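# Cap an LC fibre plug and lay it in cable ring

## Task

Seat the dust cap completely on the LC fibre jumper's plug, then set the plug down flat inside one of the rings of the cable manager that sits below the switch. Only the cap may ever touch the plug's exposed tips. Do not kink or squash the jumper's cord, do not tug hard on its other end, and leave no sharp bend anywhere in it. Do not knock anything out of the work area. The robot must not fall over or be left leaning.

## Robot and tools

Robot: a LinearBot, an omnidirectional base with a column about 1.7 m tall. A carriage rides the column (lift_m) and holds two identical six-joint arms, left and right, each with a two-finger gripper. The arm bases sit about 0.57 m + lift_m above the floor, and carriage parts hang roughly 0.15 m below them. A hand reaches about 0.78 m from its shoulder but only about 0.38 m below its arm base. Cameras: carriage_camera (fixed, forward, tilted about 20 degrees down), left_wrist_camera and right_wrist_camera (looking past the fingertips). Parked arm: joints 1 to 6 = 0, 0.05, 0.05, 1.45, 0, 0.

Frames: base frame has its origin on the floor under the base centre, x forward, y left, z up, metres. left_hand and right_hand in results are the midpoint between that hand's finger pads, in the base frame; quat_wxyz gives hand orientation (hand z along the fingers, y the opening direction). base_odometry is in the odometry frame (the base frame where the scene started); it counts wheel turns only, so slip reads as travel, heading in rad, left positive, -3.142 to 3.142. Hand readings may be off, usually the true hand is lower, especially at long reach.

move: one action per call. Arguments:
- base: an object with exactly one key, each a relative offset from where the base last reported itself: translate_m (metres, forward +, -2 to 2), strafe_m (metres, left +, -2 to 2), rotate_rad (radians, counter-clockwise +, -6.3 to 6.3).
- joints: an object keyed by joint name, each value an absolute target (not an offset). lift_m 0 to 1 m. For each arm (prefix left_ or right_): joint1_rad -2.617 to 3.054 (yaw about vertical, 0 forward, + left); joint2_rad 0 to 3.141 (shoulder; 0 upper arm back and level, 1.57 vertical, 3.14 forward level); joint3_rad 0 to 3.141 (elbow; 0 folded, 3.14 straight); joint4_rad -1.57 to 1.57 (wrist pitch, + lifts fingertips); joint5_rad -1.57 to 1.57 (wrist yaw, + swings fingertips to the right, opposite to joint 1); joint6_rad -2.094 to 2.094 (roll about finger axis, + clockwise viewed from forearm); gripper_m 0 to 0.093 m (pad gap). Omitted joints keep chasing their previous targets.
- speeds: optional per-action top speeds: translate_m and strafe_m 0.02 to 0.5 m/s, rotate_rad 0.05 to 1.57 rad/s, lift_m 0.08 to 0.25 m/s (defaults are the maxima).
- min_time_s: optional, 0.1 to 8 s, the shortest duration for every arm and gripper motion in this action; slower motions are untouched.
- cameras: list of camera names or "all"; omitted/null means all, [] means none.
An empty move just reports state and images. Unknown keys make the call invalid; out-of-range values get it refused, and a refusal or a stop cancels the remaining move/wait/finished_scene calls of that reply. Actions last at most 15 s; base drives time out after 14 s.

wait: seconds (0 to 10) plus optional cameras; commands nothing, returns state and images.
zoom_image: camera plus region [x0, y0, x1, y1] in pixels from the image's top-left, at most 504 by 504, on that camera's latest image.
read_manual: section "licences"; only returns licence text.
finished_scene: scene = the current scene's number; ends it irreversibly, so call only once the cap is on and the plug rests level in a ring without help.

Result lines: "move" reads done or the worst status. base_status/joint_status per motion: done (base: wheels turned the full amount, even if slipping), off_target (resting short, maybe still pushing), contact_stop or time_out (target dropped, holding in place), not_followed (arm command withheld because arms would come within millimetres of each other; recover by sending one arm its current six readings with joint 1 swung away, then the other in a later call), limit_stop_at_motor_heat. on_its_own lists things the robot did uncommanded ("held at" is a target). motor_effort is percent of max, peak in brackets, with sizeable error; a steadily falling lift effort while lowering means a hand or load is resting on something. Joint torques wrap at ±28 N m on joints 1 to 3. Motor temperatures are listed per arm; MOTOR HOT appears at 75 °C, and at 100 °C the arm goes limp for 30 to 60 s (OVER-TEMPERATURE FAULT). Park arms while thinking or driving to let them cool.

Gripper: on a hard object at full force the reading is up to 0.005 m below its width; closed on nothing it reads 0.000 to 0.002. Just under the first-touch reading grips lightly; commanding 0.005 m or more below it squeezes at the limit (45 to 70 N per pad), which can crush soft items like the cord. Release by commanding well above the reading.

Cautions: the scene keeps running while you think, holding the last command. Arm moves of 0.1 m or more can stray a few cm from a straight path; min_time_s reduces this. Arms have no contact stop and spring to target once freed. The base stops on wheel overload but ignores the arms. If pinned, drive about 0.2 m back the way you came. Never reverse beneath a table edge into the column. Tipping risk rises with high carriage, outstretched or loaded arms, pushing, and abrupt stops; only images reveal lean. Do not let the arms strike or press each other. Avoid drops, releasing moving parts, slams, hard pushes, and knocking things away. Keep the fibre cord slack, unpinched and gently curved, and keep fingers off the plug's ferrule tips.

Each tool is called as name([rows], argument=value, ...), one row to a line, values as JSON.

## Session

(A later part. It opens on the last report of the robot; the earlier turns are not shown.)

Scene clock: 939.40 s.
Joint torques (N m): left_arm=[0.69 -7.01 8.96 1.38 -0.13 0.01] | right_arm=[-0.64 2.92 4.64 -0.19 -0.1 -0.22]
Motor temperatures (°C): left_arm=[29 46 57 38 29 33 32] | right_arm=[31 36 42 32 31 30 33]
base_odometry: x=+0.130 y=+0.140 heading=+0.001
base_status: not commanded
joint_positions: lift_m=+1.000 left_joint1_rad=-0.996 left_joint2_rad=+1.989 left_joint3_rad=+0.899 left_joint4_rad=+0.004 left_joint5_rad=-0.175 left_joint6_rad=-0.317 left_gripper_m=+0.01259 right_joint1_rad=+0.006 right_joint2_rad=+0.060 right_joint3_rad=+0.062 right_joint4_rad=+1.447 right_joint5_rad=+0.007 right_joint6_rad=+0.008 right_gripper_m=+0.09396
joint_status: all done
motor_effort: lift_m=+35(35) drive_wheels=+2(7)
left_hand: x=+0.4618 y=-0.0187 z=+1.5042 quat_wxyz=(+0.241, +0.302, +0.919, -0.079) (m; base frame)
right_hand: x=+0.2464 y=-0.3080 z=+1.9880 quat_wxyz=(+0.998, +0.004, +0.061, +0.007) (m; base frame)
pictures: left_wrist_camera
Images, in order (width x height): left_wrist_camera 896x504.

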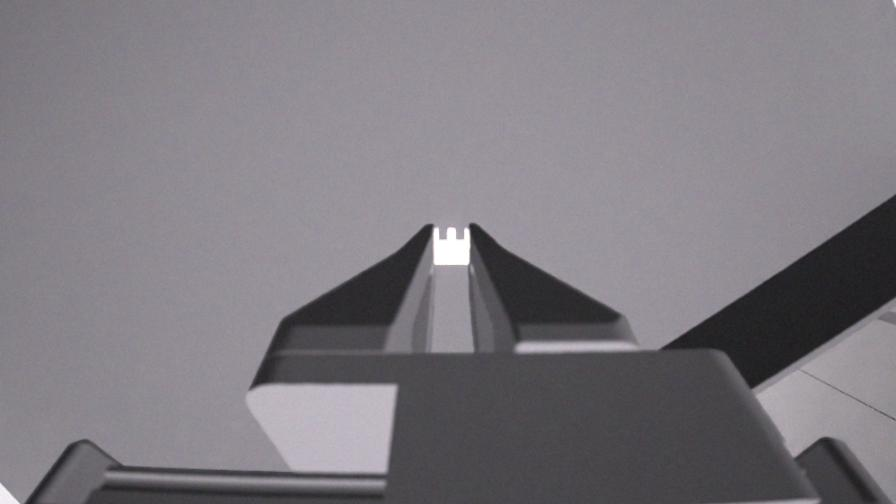

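move(joints={"left_gripper_m": 0.011}, min_time_s=1.2, cameras=["left_wrist_camera"])

zoom_image(camera="left_wrist_camera", region=[425, 215, 477, 269])

Scene clock: 951.83 s.
Joint torques (N m): left_arm=[0.68 -7.01 8.96 1.39 -0.13 0.02] | right_arm=[-0.64 2.92 4.66 -0.19 -0.09 -0.22]
Motor temperatures (°C): left_arm=[29 46 57 38 29 33 32] | right_arm=[31 36 42 31 31 30 33]
move: done
base_odometry: x=+0.130 y=+0.140 heading=+0.001
base_status: not commanded
joint_positions: lift_m=+1.000 left_joint1_rad=-0.996 left_joint2_rad=+1.989 left_joint3_rad=+0.899 left_joint4_rad=+0.004 left_joint5_rad=-0.175 left_joint6_rad=-0.317 left_gripper_m=+0.01140 right_joint1_rad=+0.006 right_joint2_rad=+0.060 right_joint3_rad=+0.062 right_joint4_rad=+1.447 right_joint5_rad=+0.007 right_joint6_rad=+0.008 right_gripper_m=+0.09396
joint_status: all done
motor_effort: lift_m=+35(35) drive_wheels=+0(7)
left_hand: x=+0.4618 y=-0.0187 z=+1.5042 quat_wxyz=(+0.241, +0.302, +0.919, -0.079) (m; base frame)
right_hand: x=+0.2464 y=-0.3080 z=+1.9880 quat_wxyz=(+0.998, +0.004, +0.061, +0.007) (m; base frame)
pictures: left_wrist_camera
Images, in order (width x height): left_wrist_camera 896x504.

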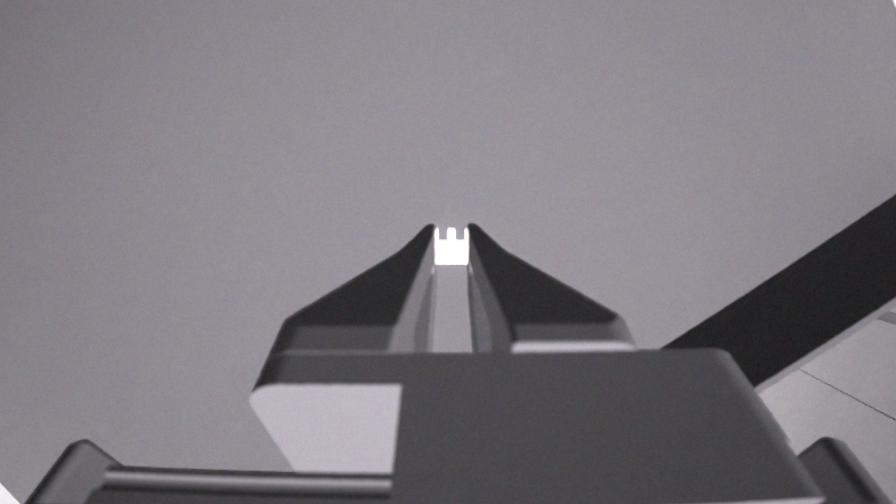

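Scaled by 9.333 from the camera's 896x504 image, which has a finer 1280x720 frame.

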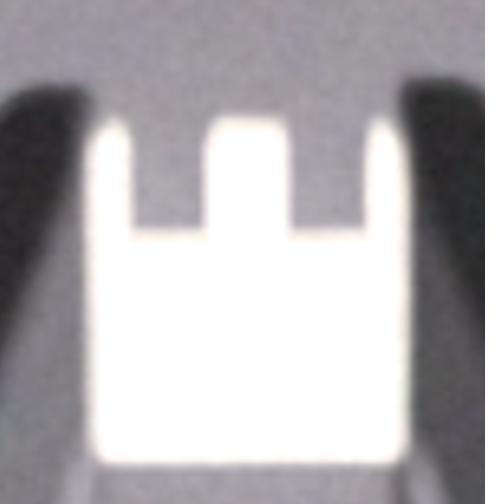

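move(joints={"left_gripper_m": 0.0095}, min_time_s=1.0, cameras=["left_wrist_camera"])

zoom_image(camera="left_wrist_camera", region=[425, 215, 477, 269])

Scene clock: 974.40 s.
Joint torques (N m): left_arm=[0.69 -7.02 8.98 1.38 -0.13 0.01] | right_arm=[-0.66 2.89 4.66 -0.19 -0.09 -0.21]
Motor temperatures (°C): left_arm=[29 46 58 38 29 33 33] | right_arm=[31 36 42 31 31 30 33]
move: done
base_odometry: x=+0.130 y=+0.140 heading=+0.001
base_status: not commanded
joint_positions: lift_m=+1.000 left_joint1_rad=-0.996 left_joint2_rad=+1.989 left_joint3_rad=+0.899 left_joint4_rad=+0.004 left_joint5_rad=-0.175 left_joint6_rad=-0.317 left_gripper_m=+0.01140 right_joint1_rad=+0.006 right_joint2_rad=+0.060 right_joint3_rad=+0.062 right_joint4_rad=+1.447 right_joint5_rad=+0.007 right_joint6_rad=+0.008 right_gripper_m=+0.09396
joint_status: all done
motor_effort: lift_m=+35(35) drive_wheels=+3(6)
left_hand: x=+0.4618 y=-0.0187 z=+1.5042 quat_wxyz=(+0.241, +0.302, +0.919, -0.079) (m; base frame)
right_hand: x=+0.2464 y=-0.3080 z=+1.9880 quat_wxyz=(+0.998, +0.004, +0.061, +0.007) (m; base frame)
pictures: left_wrist_camera
Images, in order (width x height): left_wrist_camera 896x504.

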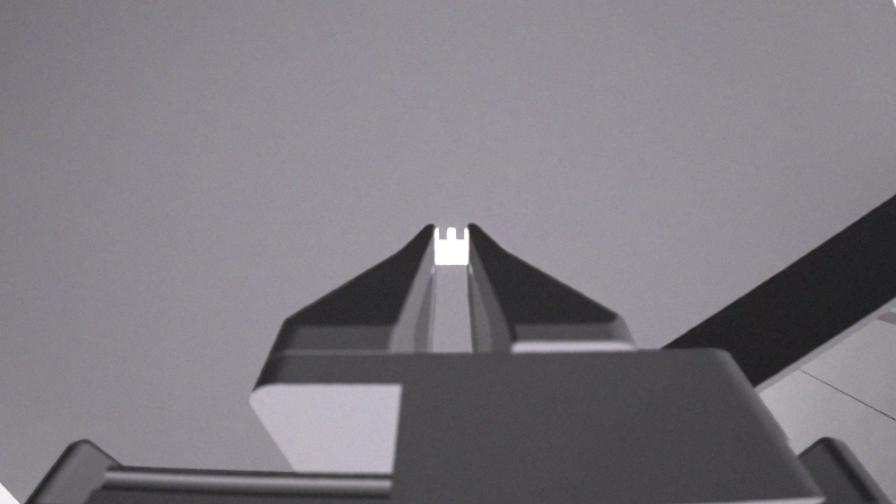

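Scaled by 9.333 from the camera's 896x504 image, which has a finer 1280x720 frame.

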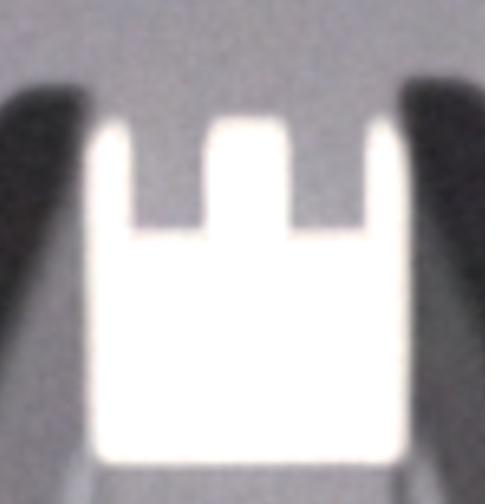

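move(joints={"left_joint2_rad": 1.79, "left_joint3_rad": 1.025, "left_joint4_rad": -0.285}, min_time_s=2.5, cameras=["left_wrist_camera", "carriage_camera"])

zoom_image(camera="left_wrist_camera", region=[390, 180, 510, 290])

Scene clock: 989.97 s.
Joint torques (N m): left_arm=[0.7 -10.76 9.78 1.1 -0.13 0.01] | right_arm=[-0.65 2.92 4.66 -0.19 -0.09 -0.22]
Motor temperatures (°C): left_arm=[29 47 57 38 29 33 34] | right_arm=[31 36 42 31 31 30 33]
move: done
base_odometry: x=+0.130 y=+0.140 heading=+0.001
base_status: not commanded
joint_positions: lift_m=+1.000 left_joint1_rad=-0.996 left_joint2_rad=+1.827 left_joint3_rad=+0.991 left_joint4_rad=-0.276 left_joint5_rad=-0.175 left_joint6_rad=-0.317 left_gripper_m=+0.01139 right_joint1_rad=+0.006 right_joint2_rad=+0.060 right_joint3_rad=+0.062 right_joint4_rad=+1.447 right_joint5_rad=+0.007 right_joint6_rad=+0.008 right_gripper_m=+0.09396
joint_status: all done
motor_effort: lift_m=+35(35) drive_wheels=+2(6)
left_hand: x=+0.4597 y=-0.0154 z=+1.5634 quat_wxyz=(+0.231, +0.304, +0.921, -0.071) (m; base frame)
right_hand: x=+0.2464 y=-0.3080 z=+1.9880 quat_wxyz=(+0.998, +0.004, +0.061, +0.007) (m; base frame)
pictures: carriage_camera, left_wrist_camera
Images, in order (width x height): carriage_camera 896x504, left_wrist_camera 896x504.

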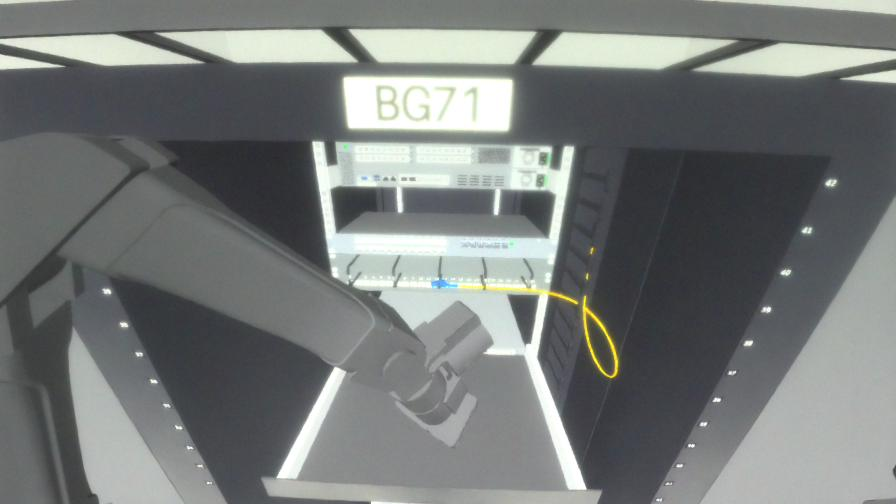

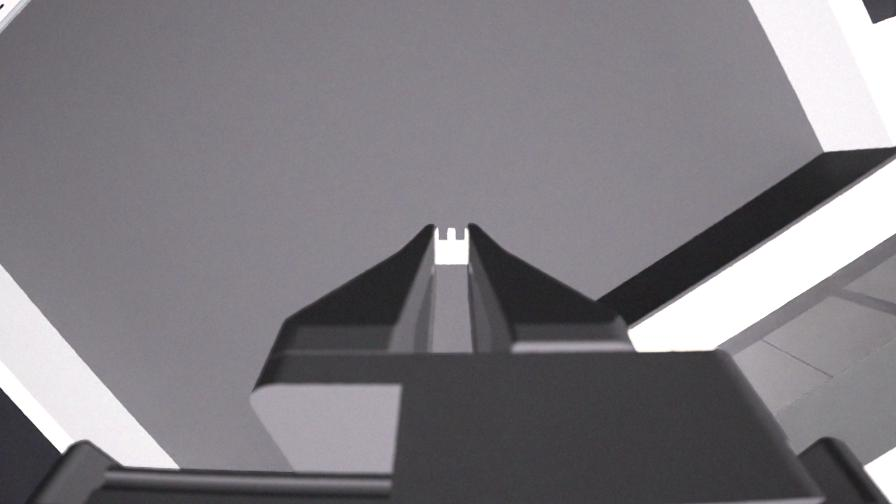

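Scaled by 4.200 from the camera's 896x504 image, which has a finer 1280x720 frame.

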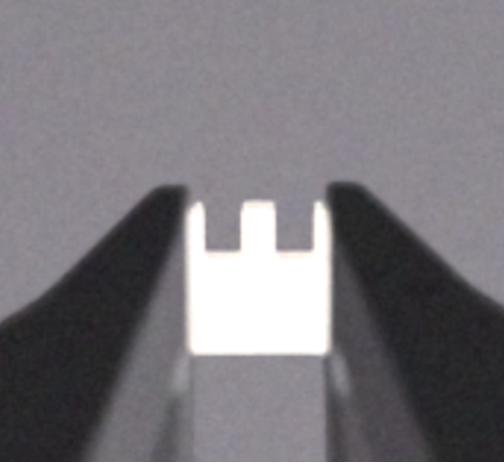

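zoom_image(camera="carriage_camera", region=[330, 230, 560, 310])

zoom_image(camera="carriage_camera", region=[410, 255, 480, 305])

Scaled by 2.191 from the camera's 896x504 image, which has a finer 1280x720 frame.

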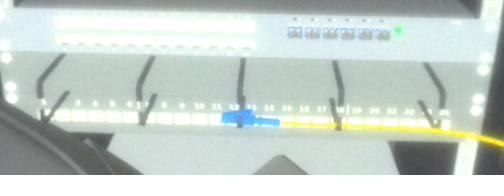

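Scaled by 7.200 from the camera's 896x504 image, which has a finer 1280x720 frame.

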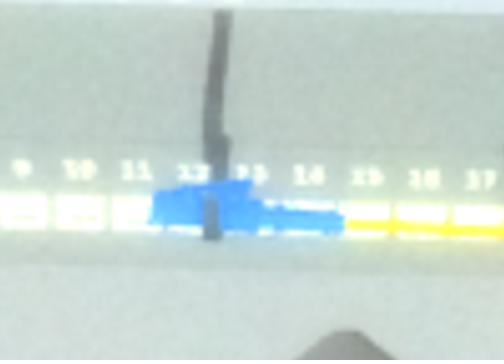

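move(joints={"left_joint2_rad": 1.65, "left_joint3_rad": 1.37, "left_joint4_rad": -0.79}, min_time_s=3, cameras=[])

move(base={"strafe_m": -0.05}, speeds={"strafe_m": 0.05}, cameras=["carriage_camera"])

Scene clock: 1139.23 s.
Joint torques (N m): left_arm=[0.69 -10.18 11 1.08 -0.14 0.01] | right_arm=[-0.65 2.91 4.66 -0.19 -0.09 -0.21]
Motor temperatures (°C): left_arm=[29 58 58 38 29 33 35] | right_arm=[31 36 42 31 31 30 33]
move: done
base_odometry: x=+0.130 y=+0.140 heading=+0.001
base_status: not commanded
joint_positions: lift_m=+1.000 left_joint1_rad=-0.996 left_joint2_rad=+1.685 left_joint3_rad=+1.332 left_joint4_rad=-0.780 left_joint5_rad=-0.175 left_joint6_rad=-0.317 left_gripper_m=+0.01139 right_joint1_rad=+0.006 right_joint2_rad=+0.060 right_joint3_rad=+0.062 right_joint4_rad=+1.447 right_joint5_rad=+0.007 right_joint6_rad=+0.008 right_gripper_m=+0.09396
joint_status: all done
motor_effort: lift_m=+35(35) drive_wheels=+4(7)
left_hand: x=+0.4599 y=-0.0158 z=+1.6813 quat_wxyz=(+0.223, +0.306, +0.923, -0.065) (m; base frame)
right_hand: x=+0.2464 y=-0.3080 z=+1.9880 quat_wxyz=(+0.998, +0.004, +0.061, +0.007) (m; base frame)
pictures: none
No camera images: "cameras" was empty.

Scene clock: 1140.93 s.
Joint torques (N m): left_arm=[0.44 -9.92 10.96 1.13 -0.13 0.01] | right_arm=[-0.44 2.95 4.67 -0.2 -0.07 -0.22]
Motor temperatures (°C): left_arm=[29 58 58 38 29 33 35] | right_arm=[31 36 42 31 31 30 33]
move: done
base_odometry: x=+0.130 y=+0.090 heading=+0.001
base_status: done
joint_positions: lift_m=+1.000 left_joint1_rad=-0.992 left_joint2_rad=+1.681 left_joint3_rad=+1.332 left_joint4_rad=-0.786 left_joint5_rad=-0.175 left_joint6_rad=-0.317 left_gripper_m=+0.01139 right_joint1_rad=+0.004 right_joint2_rad=+0.060 right_joint3_rad=+0.062 right_joint4_rad=+1.447 right_joint5_rad=+0.005 right_joint6_rad=+0.008 right_gripper_m=+0.09396
joint_status: not commanded
motor_effort: lift_m=+35(35) drive_wheels=+2(9)
left_hand: x=+0.4603 y=-0.0138 z=+1.6820 quat_wxyz=(+0.223, +0.304, +0.924, -0.064) (m; base frame)
right_hand: x=+0.2464 y=-0.3077 z=+1.9880 quat_wxyz=(+0.998, +0.003, +0.061, +0.006) (m; base frame)
pictures: carriage_camera
Images, in order (width x height): carriage_camera 896x504.

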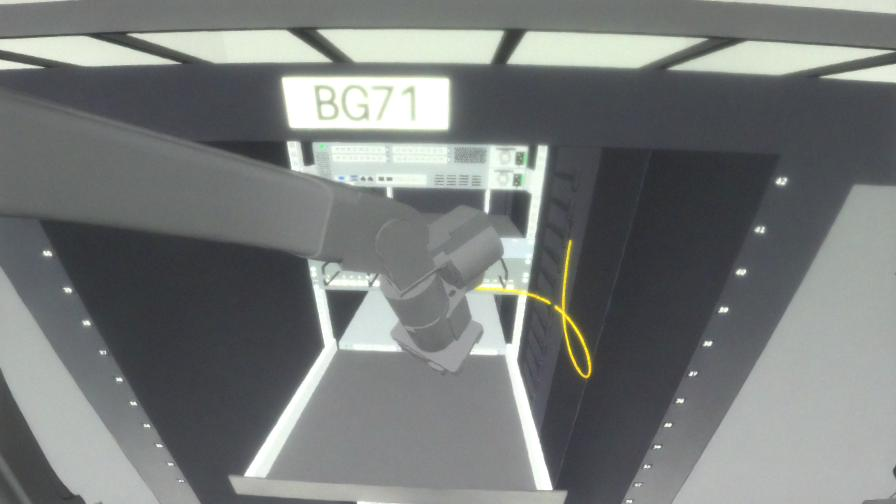

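zoom_image(camera="carriage_camera", region=[520, 130, 800, 500])

zoom_image(camera="carriage_camera", region=[20, 200, 340, 500])

Scaled by 1.362 from the camera's 896x504 image, which has a finer 1280x720 frame.

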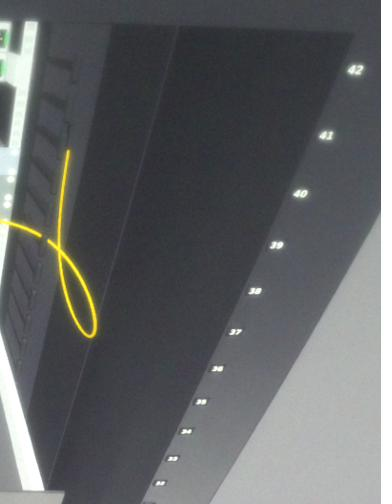

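Scaled by 1.575 from the camera's 896x504 image, which has a finer 1280x720 frame.

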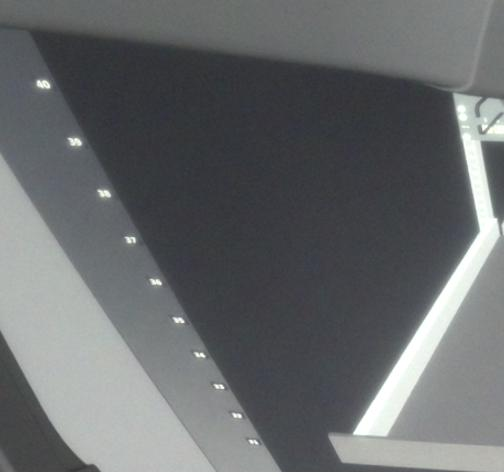

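move(cameras=["right_wrist_camera", "left_wrist_camera"])

Scene clock: 1422.53 s.
Joint torques (N m): left_arm=[0.43 -9.88 10.99 1.13 -0.13 0.02] | right_arm=[-0.49 2.91 4.68 -0.19 -0.07 -0.21]
Motor temperatures (°C): left_arm=[29 59 68 36 29 33 36] | right_arm=[31 35 41 30 31 30 33]
base_odometry: x=+0.130 y=+0.090 heading=+0.001
base_status: done
joint_positions: lift_m=+1.000 left_joint1_rad=-0.992 left_joint2_rad=+1.681 left_joint3_rad=+1.332 left_joint4_rad=-0.786 left_joint5_rad=-0.175 left_joint6_rad=-0.317 left_gripper_m=+0.01139 right_joint1_rad=+0.004 right_joint2_rad=+0.060 right_joint3_rad=+0.062 right_joint4_rad=+1.447 right_joint5_rad=+0.005 right_joint6_rad=+0.008 right_gripper_m=+0.09396
joint_status: not commanded
motor_effort: lift_m=+35(35) drive_wheels=+1(9)
left_hand: x=+0.4603 y=-0.0138 z=+1.6820 quat_wxyz=(+0.223, +0.304, +0.924, -0.064) (m; base frame)
right_hand: x=+0.2464 y=-0.3077 z=+1.9880 quat_wxyz=(+0.998, +0.003, +0.061, +0.006) (m; base frame)
pictures: left_wrist_camera, right_wrist_camera
Images, in order (width x height): left_wrist_camera 896x504, right_wrist_camera 896x504.

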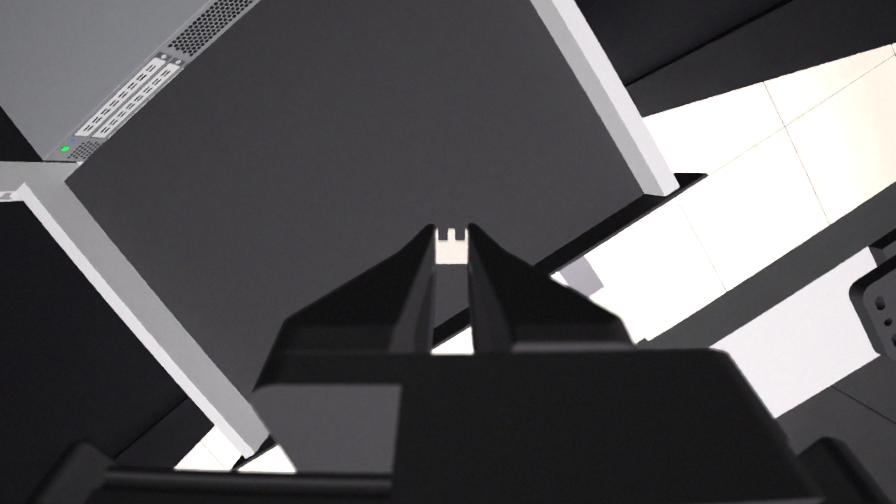

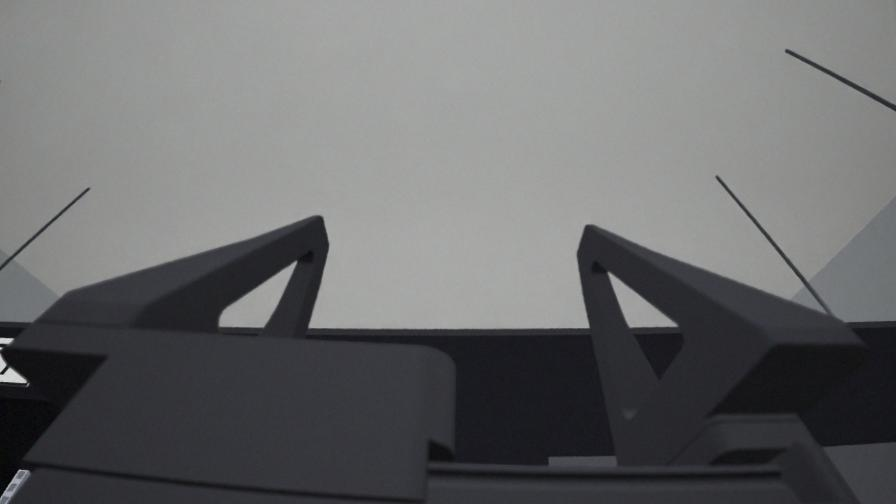

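move(joints={"left_joint2_rad": 1.2, "left_joint3_rad": 0.9, "left_joint4_rad": -0.6}, min_time_s=1.5, cameras=[])

move(joints={"left_joint2_rad": 0.6, "left_joint3_rad": 0.45, "left_joint4_rad": 0.5}, min_time_s=1.5, cameras=[])

move(joints={"left_joint2_rad": 0.05, "left_joint3_rad": 0.05, "left_joint4_rad": 1.45, "left_joint1_rad": -0.5}, min_time_s=1.5, cameras=["carriage_camera", "left_wrist_camera"])

Scene clock: 1449.70 s.
Joint torques (N m): left_arm=[0.44 -5.31 6.54 1.72 -0.12 0.02] | right_arm=[-0.5 2.89 4.67 -0.2 -0.07 -0.22]
Motor temperatures (°C): left_arm=[29 59 68 36 29 33 36] | right_arm=[31 35 41 30 31 30 33]
move: done
base_odometry: x=+0.130 y=+0.090 heading=+0.001
base_status: not commanded
joint_positions: lift_m=+1.000 left_joint1_rad=-0.992 left_joint2_rad=+1.220 left_joint3_rad=+0.917 left_joint4_rad=-0.616 left_joint5_rad=-0.175 left_joint6_rad=-0.317 left_gripper_m=+0.01139 right_joint1_rad=+0.004 right_joint2_rad=+0.060 right_joint3_rad=+0.062 right_joint4_rad=+1.447 right_joint5_rad=+0.005 right_joint6_rad=+0.008 right_gripper_m=+0.09396
joint_status: all done
motor_effort: lift_m=+35(35) drive_wheels=+0(7)
left_hand: x=+0.4199 y=+0.0482 z=+1.7063 quat_wxyz=(+0.303, +0.286, +0.900, -0.129) (m; base frame)
right_hand: x=+0.2464 y=-0.3077 z=+1.9880 quat_wxyz=(+0.998, +0.003, +0.061, +0.006) (m; base frame)
pictures: none
No camera images: "cameras" was empty.

Scene clock: 1451.63 s.
Joint torques (N m): left_arm=[0.43 -0.08 6.72 2.02 0.02 0.04] | right_arm=[-0.5 2.89 4.66 -0.2 -0.07 -0.21]
Motor temperatures (°C): left_arm=[29 59 67 37 29 33 36] | right_arm=[31 35 41 30 31 30 33]
move: done
base_odometry: x=+0.130 y=+0.090 heading=+0.001
base_status: not commanded
joint_positions: lift_m=+1.000 left_joint1_rad=-0.992 left_joint2_rad=+0.604 left_joint3_rad=+0.467 left_joint4_rad=+0.482 left_joint5_rad=-0.175 left_joint6_rad=-0.317 left_gripper_m=+0.01139 right_joint1_rad=+0.004 right_joint2_rad=+0.060 right_joint3_rad=+0.062 right_joint4_rad=+1.447 right_joint5_rad=+0.005 right_joint6_rad=+0.008 right_gripper_m=+0.09396
joint_status: all done
motor_effort: lift_m=+35(35) drive_wheels=+0(6)
left_hand: x=+0.3947 y=+0.0867 z=+1.9259 quat_wxyz=(+0.677, +0.122, +0.564, -0.457) (m; base frame)
right_hand: x=+0.2464 y=-0.3077 z=+1.9880 quat_wxyz=(+0.998, +0.003, +0.061, +0.006) (m; base frame)
pictures: none
No camera images: "cameras" was empty.

Scene clock: 1453.53 s.
Joint torques (N m): left_arm=[0.72 2.85 4.96 -0.14 0.12 0.04] | right_arm=[-0.5 2.92 4.64 -0.19 -0.07 -0.22]
Motor temperatures (°C): left_arm=[29 58 67 37 29 33 36] | right_arm=[31 35 41 30 31 30 33]
move: done
base_odometry: x=+0.130 y=+0.090 heading=+0.001
base_status: not commanded
joint_positions: lift_m=+1.000 left_joint1_rad=-0.508 left_joint2_rad=+0.059 left_joint3_rad=+0.065 left_joint4_rad=+1.437 left_joint5_rad=-0.178 left_joint6_rad=-0.317 left_gripper_m=+0.01139 right_joint1_rad=+0.004 right_joint2_rad=+0.060 right_joint3_rad=+0.062 right_joint4_rad=+1.447 right_joint5_rad=+0.005 right_joint6_rad=+0.008 right_gripper_m=+0.09396
joint_status: all done
motor_effort: lift_m=+35(35) drive_wheels=+2(8)
left_hand: x=+0.2580 y=+0.3180 z=+1.9857 quat_wxyz=(+0.913, -0.082, +0.072, -0.393) (m; base frame)
right_hand: x=+0.2464 y=-0.3077 z=+1.9880 quat_wxyz=(+0.998, +0.003, +0.061, +0.006) (m; base frame)
pictures: carriage_camera, left_wrist_camera
Images, in order (width x height): carriage_camera 896x504, left_wrist_camera 896x504.

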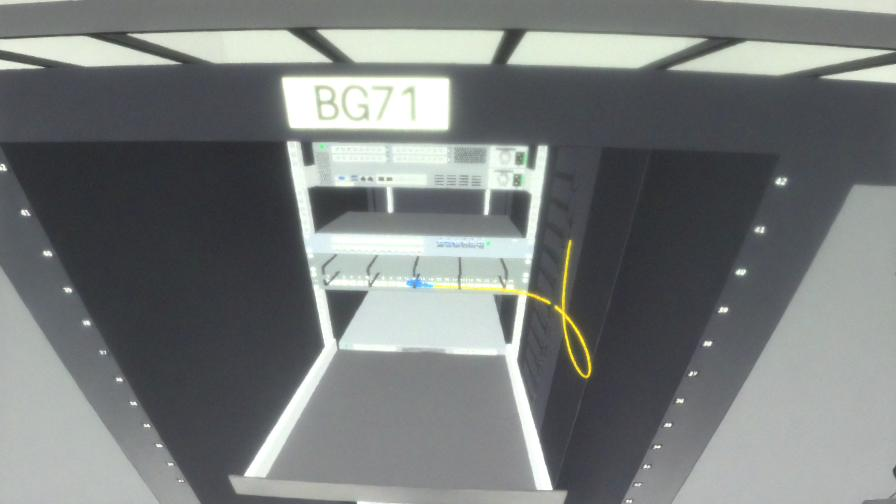

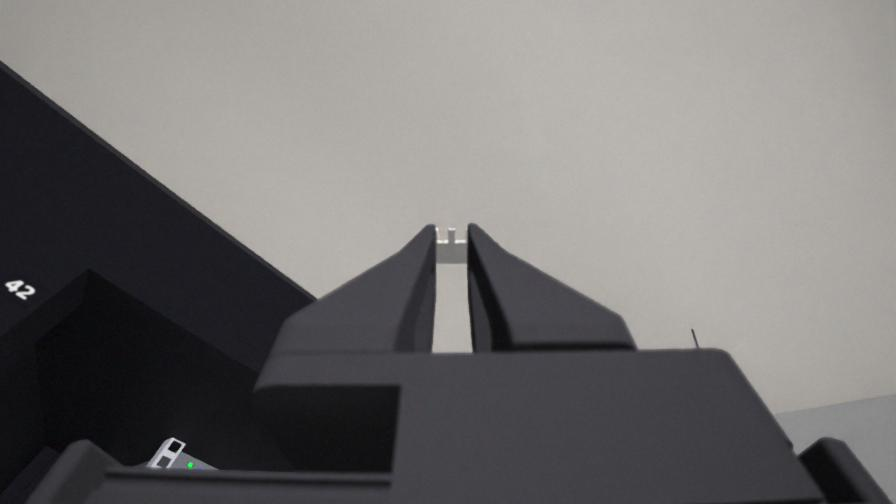

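zoom_image(camera="left_wrist_camera", region=[0, 180, 400, 504])

zoom_image(camera="carriage_camera", region=[310, 230, 530, 300])

zoom_image(camera="carriage_camera", region=[385, 250, 455, 300])

Scaled by 1.260 from the camera's 896x504 image, which has a finer 1280x720 frame.

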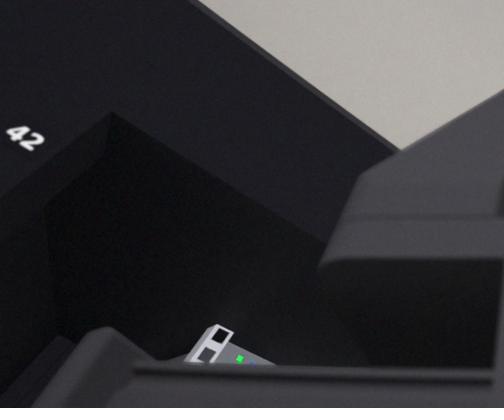

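Scaled by 2.291 from the camera's 896x504 image, which has a finer 1280x720 frame.

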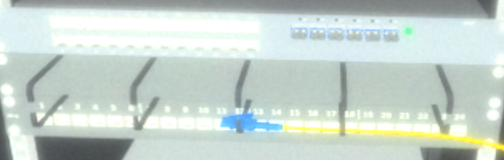

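Scaled by 7.200 from the camera's 896x504 image, which has a finer 1280x720 frame.

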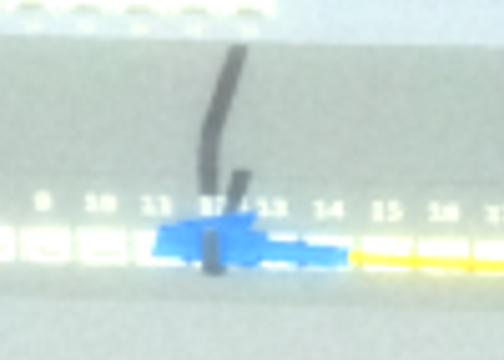

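move(joints={"right_joint1_rad": 0.5, "right_joint2_rad": 1.2, "right_joint3_rad": 0.25, "right_joint4_rad": 1.0, "right_joint6_rad": -0.6, "right_gripper_m": 0.03}, min_time_s=2, cameras=[])

move(joints={"right_joint1_rad": 0.905, "right_joint2_rad": 1.82, "right_joint3_rad": 0.70, "right_joint4_rad": 1.118, "right_joint5_rad": 0.358, "right_joint6_rad": -1.571}, min_time_s=2, cameras=["right_wrist_camera", "carriage_camera"])

Scene clock: 1588.80 s.
Joint torques (N m): left_arm=[0.7 2.85 4.93 -0.22 0.12 0.03] | right_arm=[-4.16 23.35 -0.34 -5.77 3.12 1.67]
Motor temperatures (°C): left_arm=[29 45 55 33 29 33 36] | right_arm=[31 36 41 32 32 30 33]
move: off_target
base_odometry: x=+0.130 y=+0.090 heading=+0.001
base_status: not commanded
joint_positions: lift_m=+1.000 left_joint1_rad=-0.508 left_joint2_rad=+0.059 left_joint3_rad=+0.065 left_joint4_rad=+1.443 left_joint5_rad=-0.179 left_joint6_rad=-0.317 left_gripper_m=+0.01139 right_joint1_rad=+0.541 right_joint2_rad=+0.925 right_joint3_rad=+0.329 right_joint4_rad=+1.565 right_joint5_rad=-0.273 right_joint6_rad=-0.747 right_gripper_m=+0.03024
joint_status: right_joint1_rad off_target (ended at +0.541, target +0.500); right_joint2_rad off_target (ended at +0.925, target +1.200); right_joint3_rad off_target (ended at +0.329, target +0.250); right_joint4_rad off_target (ended at +1.565, target +1.000); right_joint6_rad off_target (ended at -0.748, target -0.600); the others done
motor_effort: lift_m=+35(35) drive_wheels=+2(7)
left_hand: x=+0.2568 y=+0.3187 z=+1.9859 quat_wxyz=(+0.913, -0.083, +0.069, -0.394) (m; base frame)
right_hand: x=+0.3914 y=-0.1471 z=+1.9877 quat_wxyz=(+0.945, -0.280, +0.157, -0.057) (m; base frame)
pictures: none
No camera images: "cameras" was empty.

Scene clock: 1591.50 s.
Joint torques (N m): left_arm=[0.29 2.84 5.14 -0.32 0.13 0.03] | right_arm=[0.35 -7.38 7.58 2.59 0.1 -0.11]
Motor temperatures (°C): left_arm=[29 45 55 33 29 33 36] | right_arm=[31 37 41 33 33 31 33]
move: done
base_odometry: x=+0.130 y=+0.090 heading=+0.001
base_status: not commanded
joint_positions: lift_m=+1.000 left_joint1_rad=-0.503 left_joint2_rad=+0.059 left_joint3_rad=+0.062 left_joint4_rad=+1.451 left_joint5_rad=-0.179 left_joint6_rad=-0.317 left_gripper_m=+0.01139 right_joint1_rad=+0.901 right_joint2_rad=+1.808 right_joint3_rad=+0.680 right_joint4_rad=+1.122 right_joint5_rad=+0.349 right_joint6_rad=-1.560 right_gripper_m=+0.03013
joint_status: all done
motor_effort: lift_m=+35(35) drive_wheels=+3(7)
left_hand: x=+0.2559 y=+0.3195 z=+1.9854 quat_wxyz=(+0.914, -0.083, +0.066, -0.392) (m; base frame)
right_hand: x=+0.5572 y=+0.0305 z=+1.7269 quat_wxyz=(+0.617, -0.618, +0.348, -0.341) (m; base frame)
pictures: carriage_camera, right_wrist_camera
Images, in order (width x height): carriage_camera 896x504, right_wrist_camera 896x504.

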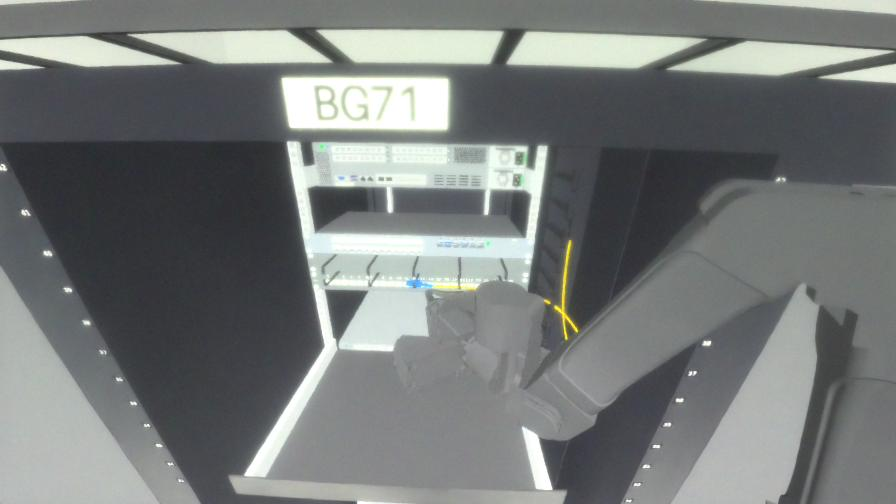

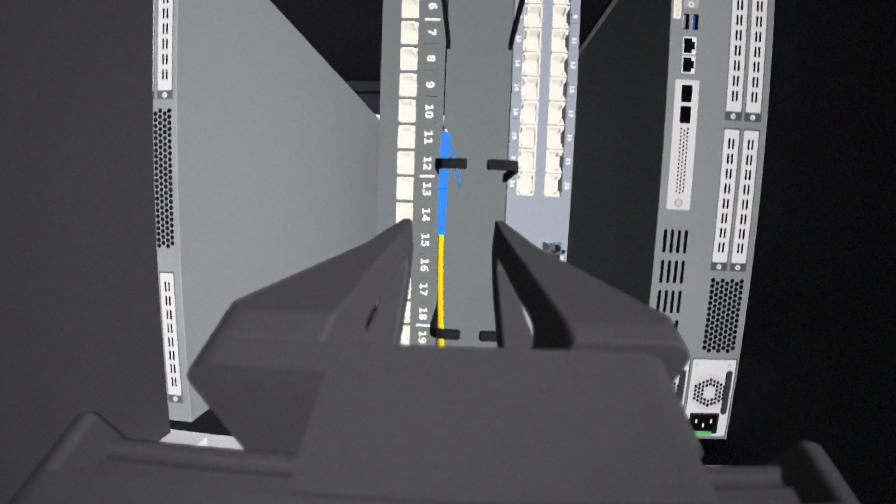

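move(cameras=["right_wrist_camera"])

zoom_image(camera="right_wrist_camera", region=[380, 90, 560, 270])

Scene clock: 1646.63 s.
Joint torques (N m): left_arm=[0.32 2.84 5.15 -0.31 0.13 0.03] | right_arm=[0.32 -7.43 7.61 2.58 0.1 -0.13]
Motor temperatures (°C): left_arm=[29 44 54 32 29 33 36] | right_arm=[31 39 45 40 32 30 33]
base_odometry: x=+0.130 y=+0.090 heading=+0.001
base_status: not commanded
joint_positions: lift_m=+1.000 left_joint1_rad=-0.503 left_joint2_rad=+0.059 left_joint3_rad=+0.062 left_joint4_rad=+1.451 left_joint5_rad=-0.179 left_joint6_rad=-0.317 left_gripper_m=+0.01139 right_joint1_rad=+0.901 right_joint2_rad=+1.808 right_joint3_rad=+0.680 right_joint4_rad=+1.122 right_joint5_rad=+0.349 right_joint6_rad=-1.561 right_gripper_m=+0.03013
joint_status: all done
motor_effort: lift_m=+35(35) drive_wheels=+2(7)
left_hand: x=+0.2559 y=+0.3195 z=+1.9854 quat_wxyz=(+0.914, -0.083, +0.066, -0.392) (m; base frame)
right_hand: x=+0.5572 y=+0.0304 z=+1.7269 quat_wxyz=(+0.617, -0.618, +0.348, -0.341) (m; base frame)
pictures: right_wrist_camera
Images, in order (width x height): right_wrist_camera 896x504.

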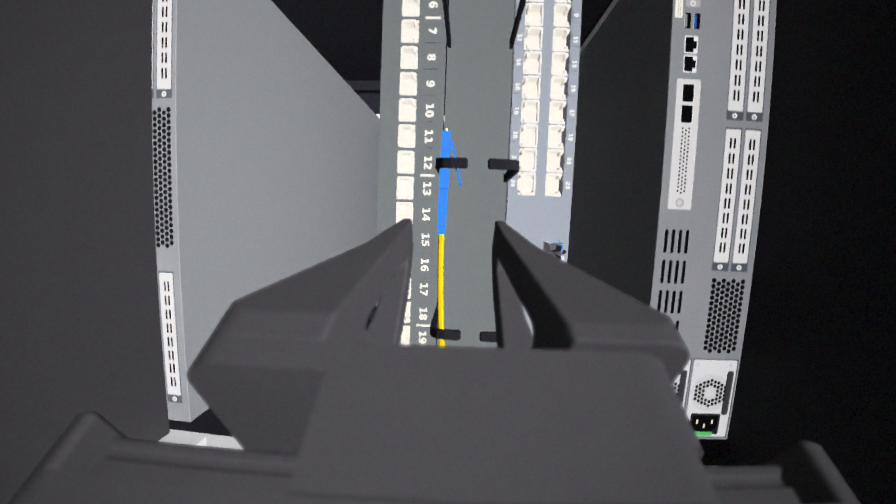

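Scaled by 2.800 from the camera's 896x504 image, which has a finer 1280x720 frame.

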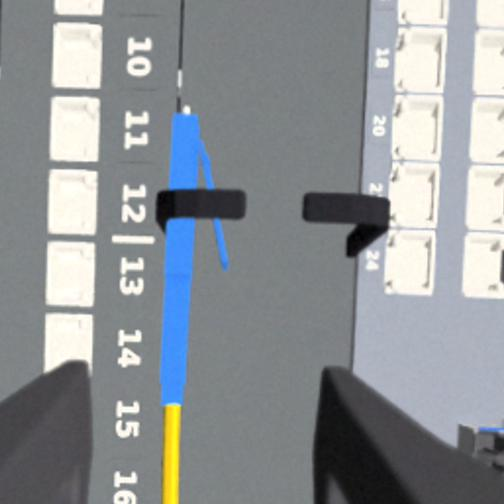

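move(joints={"lift_m": 0.9, "right_joint1_rad": 1.128, "right_joint2_rad": 1.805, "right_joint3_rad": 1.172, "right_joint4_rad": 0.645, "right_joint5_rad": 1.11, "right_joint6_rad": -1.571}, speeds={"lift_m": 0.08}, min_time_s=2.0, cameras=["right_wrist_camera"])

zoom_image(camera="right_wrist_camera", region=[360, 60, 560, 260])

Scene clock: 1854.63 s.
Joint torques (N m): left_arm=[0.34 2.97 5.31 -0.31 0.14 0.03] | right_arm=[0.53 -10.3 9.48 2.05 0.11 -0.11]
Motor temperatures (°C): left_arm=[29 41 51 31 29 33 37] | right_arm=[31 41 48 49 31 30 33]
move: done
base_odometry: x=+0.130 y=+0.090 heading=+0.001
base_status: not commanded
joint_positions: lift_m=+0.900 left_joint1_rad=-0.503 left_joint2_rad=+0.057 left_joint3_rad=+0.061 left_joint4_rad=+1.451 left_joint5_rad=-0.179 left_joint6_rad=-0.317 left_gripper_m=+0.01139 right_joint1_rad=+1.122 right_joint2_rad=+1.808 right_joint3_rad=+1.147 right_joint4_rad=+0.663 right_joint5_rad=+1.099 right_joint6_rad=-1.562 right_gripper_m=+0.03013
joint_status: all done
motor_effort: lift_m=+35(36) drive_wheels=+2(6)
left_hand: x=+0.2559 y=+0.3195 z=+1.8849 quat_wxyz=(+0.914, -0.084, +0.066, -0.392) (m; base frame)
right_hand: x=+0.5546 y=+0.0452 z=+1.7213 quat_wxyz=(+0.508, -0.503, +0.496, -0.492) (m; base frame)
pictures: right_wrist_camera
Images, in order (width x height): right_wrist_camera 896x504.

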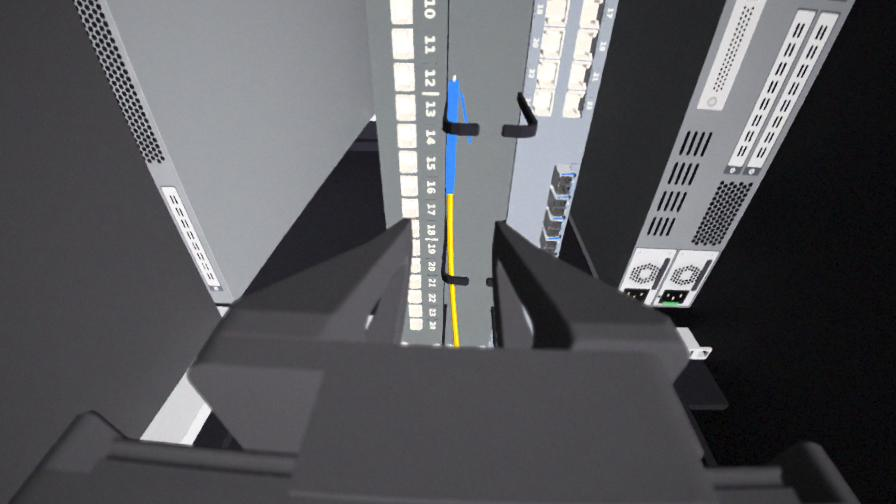

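Scaled by 2.520 from the camera's 896x504 image, which has a finer 1280x720 frame.

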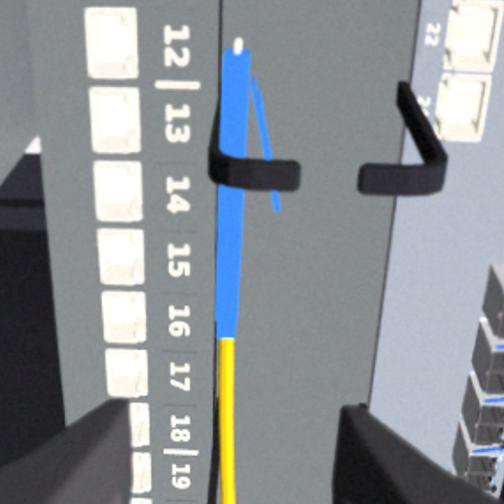

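move(joints={"right_joint1_rad": 0.963, "right_joint2_rad": 1.947, "right_joint3_rad": 1.333, "right_joint4_rad": 0.606, "right_joint5_rad": 0.960, "right_joint6_rad": -1.58}, min_time_s=3.0, cameras=["right_wrist_camera"])

zoom_image(camera="right_wrist_camera", region=[360, 30, 560, 230])

Scene clock: 1889.50 s.
Joint torques (N m): left_arm=[0.34 2.96 5.29 -0.31 0.14 0.03] | right_arm=[-0.62 -9.43 9.72 2.14 -0.1 -0.13]
Motor temperatures (°C): left_arm=[29 41 50 30 29 33 37] | right_arm=[31 44 48 48 31 30 33]
move: done
base_odometry: x=+0.130 y=+0.090 heading=+0.001
base_status: not commanded
joint_positions: lift_m=+0.900 left_joint1_rad=-0.503 left_joint2_rad=+0.057 left_joint3_rad=+0.061 left_joint4_rad=+1.451 left_joint5_rad=-0.179 left_joint6_rad=-0.317 left_gripper_m=+0.01139 right_joint1_rad=+0.969 right_joint2_rad=+1.927 right_joint3_rad=+1.307 right_joint4_rad=+0.623 right_joint5_rad=+0.970 right_joint6_rad=-1.569 right_gripper_m=+0.03013
joint_status: all done
motor_effort: lift_m=+35(35) drive_wheels=+2(8)
left_hand: x=+0.2559 y=+0.3195 z=+1.8849 quat_wxyz=(+0.914, -0.084, +0.066, -0.392) (m; base frame)
right_hand: x=+0.6251 y=+0.0393 z=+1.7221 quat_wxyz=(+0.501, -0.498, +0.501, -0.500) (m; base frame)
pictures: right_wrist_camera
Images, in order (width x height): right_wrist_camera 896x504.

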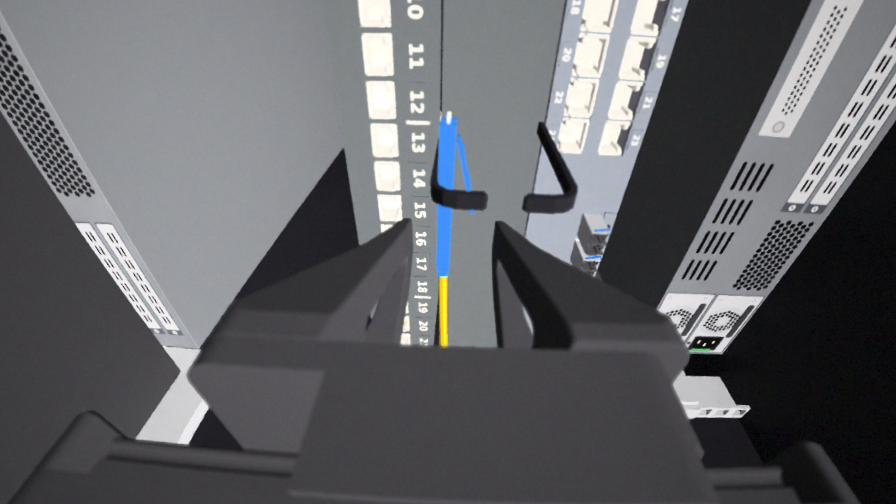

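Scaled by 2.520 from the camera's 896x504 image, which has a finer 1280x720 frame.

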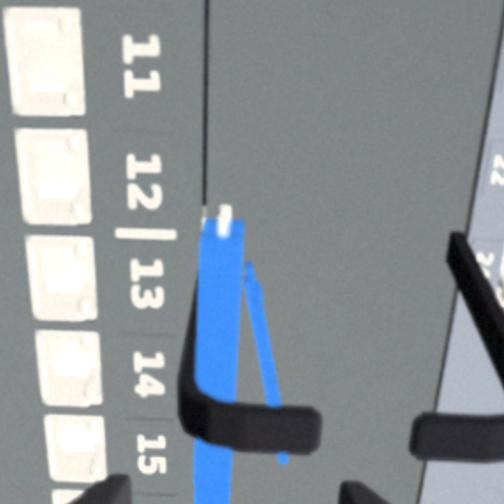

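move(joints={"right_gripper_m": 0.010}, min_time_s=2.0, cameras=["right_wrist_camera"])

zoom_image(camera="right_wrist_camera", region=[360, 80, 560, 280])

Scene clock: 1905.27 s.
Joint torques (N m): left_arm=[0.31 2.95 5.27 -0.32 0.13 0.03] | right_arm=[-0.64 -9.42 9.69 2.17 -0.08 -0.13]
Motor temperatures (°C): left_arm=[29 41 49 30 29 33 37] | right_arm=[31 44 50 47 31 30 33]
move: done
base_odometry: x=+0.130 y=+0.090 heading=+0.001
base_status: not commanded
joint_positions: lift_m=+0.900 left_joint1_rad=-0.503 left_joint2_rad=+0.057 left_joint3_rad=+0.061 left_joint4_rad=+1.451 left_joint5_rad=-0.179 left_joint6_rad=-0.317 left_gripper_m=+0.01139 right_joint1_rad=+0.969 right_joint2_rad=+1.927 right_joint3_rad=+1.308 right_joint4_rad=+0.621 right_joint5_rad=+0.969 right_joint6_rad=-1.570 right_gripper_m=+0.01014
joint_status: all done
motor_effort: lift_m=+35(35) drive_wheels=-2(6)
left_hand: x=+0.2559 y=+0.3195 z=+1.8849 quat_wxyz=(+0.914, -0.084, +0.066, -0.392) (m; base frame)
right_hand: x=+0.6252 y=+0.0396 z=+1.7223 quat_wxyz=(+0.501, -0.499, +0.500, -0.500) (m; base frame)
pictures: right_wrist_camera
Images, in order (width x height): right_wrist_camera 896x504.

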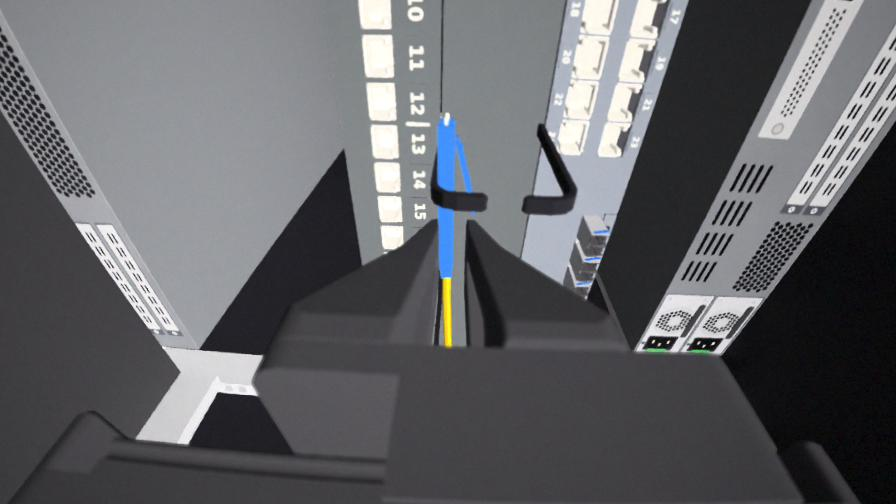

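Scaled by 2.520 from the camera's 896x504 image, which has a finer 1280x720 frame.

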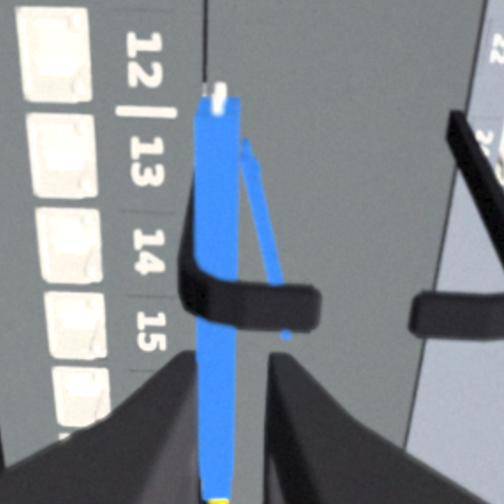

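move(joints={"right_gripper_m": 0.0055}, min_time_s=1.5, cameras=["right_wrist_camera"])

zoom_image(camera="right_wrist_camera", region=[360, 80, 560, 280])

Scene clock: 1921.30 s.
Joint torques (N m): left_arm=[0.31 2.99 5.26 -0.31 0.13 0.03] | right_arm=[-0.62 -9.42 9.66 2.18 -0.09 -0.12]
Motor temperatures (°C): left_arm=[29 40 49 30 29 33 37] | right_arm=[31 45 52 47 31 30 33]
move: done
base_odometry: x=+0.130 y=+0.090 heading=+0.001
base_status: not commanded
joint_positions: lift_m=+0.900 left_joint1_rad=-0.503 left_joint2_rad=+0.057 left_joint3_rad=+0.061 left_joint4_rad=+1.451 left_joint5_rad=-0.179 left_joint6_rad=-0.317 left_gripper_m=+0.01139 right_joint1_rad=+0.969 right_joint2_rad=+1.927 right_joint3_rad=+1.308 right_joint4_rad=+0.620 right_joint5_rad=+0.969 right_joint6_rad=-1.570 right_gripper_m=+0.00564
joint_status: all done
motor_effort: lift_m=+35(35) drive_wheels=+0(6)
left_hand: x=+0.2559 y=+0.3195 z=+1.8849 quat_wxyz=(+0.914, -0.084, +0.066, -0.392) (m; base frame)
right_hand: x=+0.6252 y=+0.0396 z=+1.7222 quat_wxyz=(+0.501, -0.499, +0.500, -0.500) (m; base frame)
pictures: right_wrist_camera
Images, in order (width x height): right_wrist_camera 896x504.

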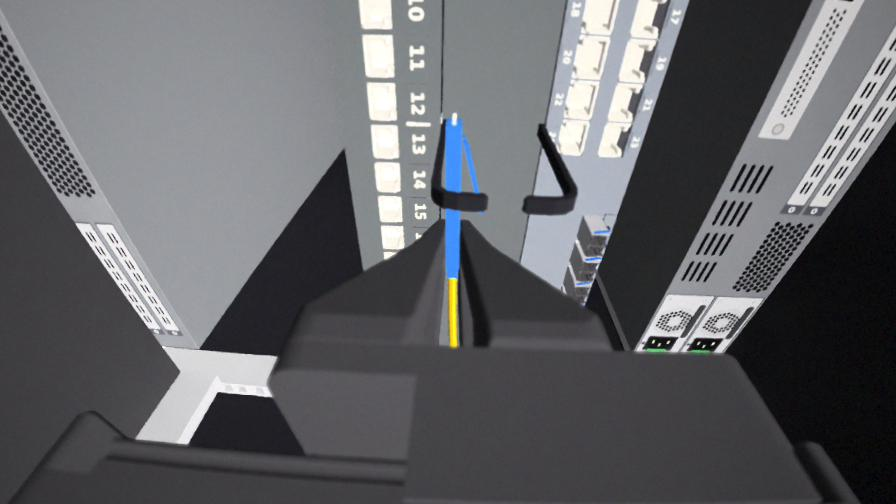

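Scaled by 2.520 from the camera's 896x504 image, which has a finer 1280x720 frame.

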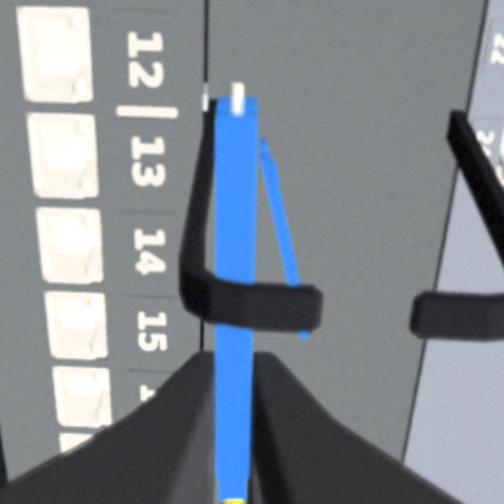

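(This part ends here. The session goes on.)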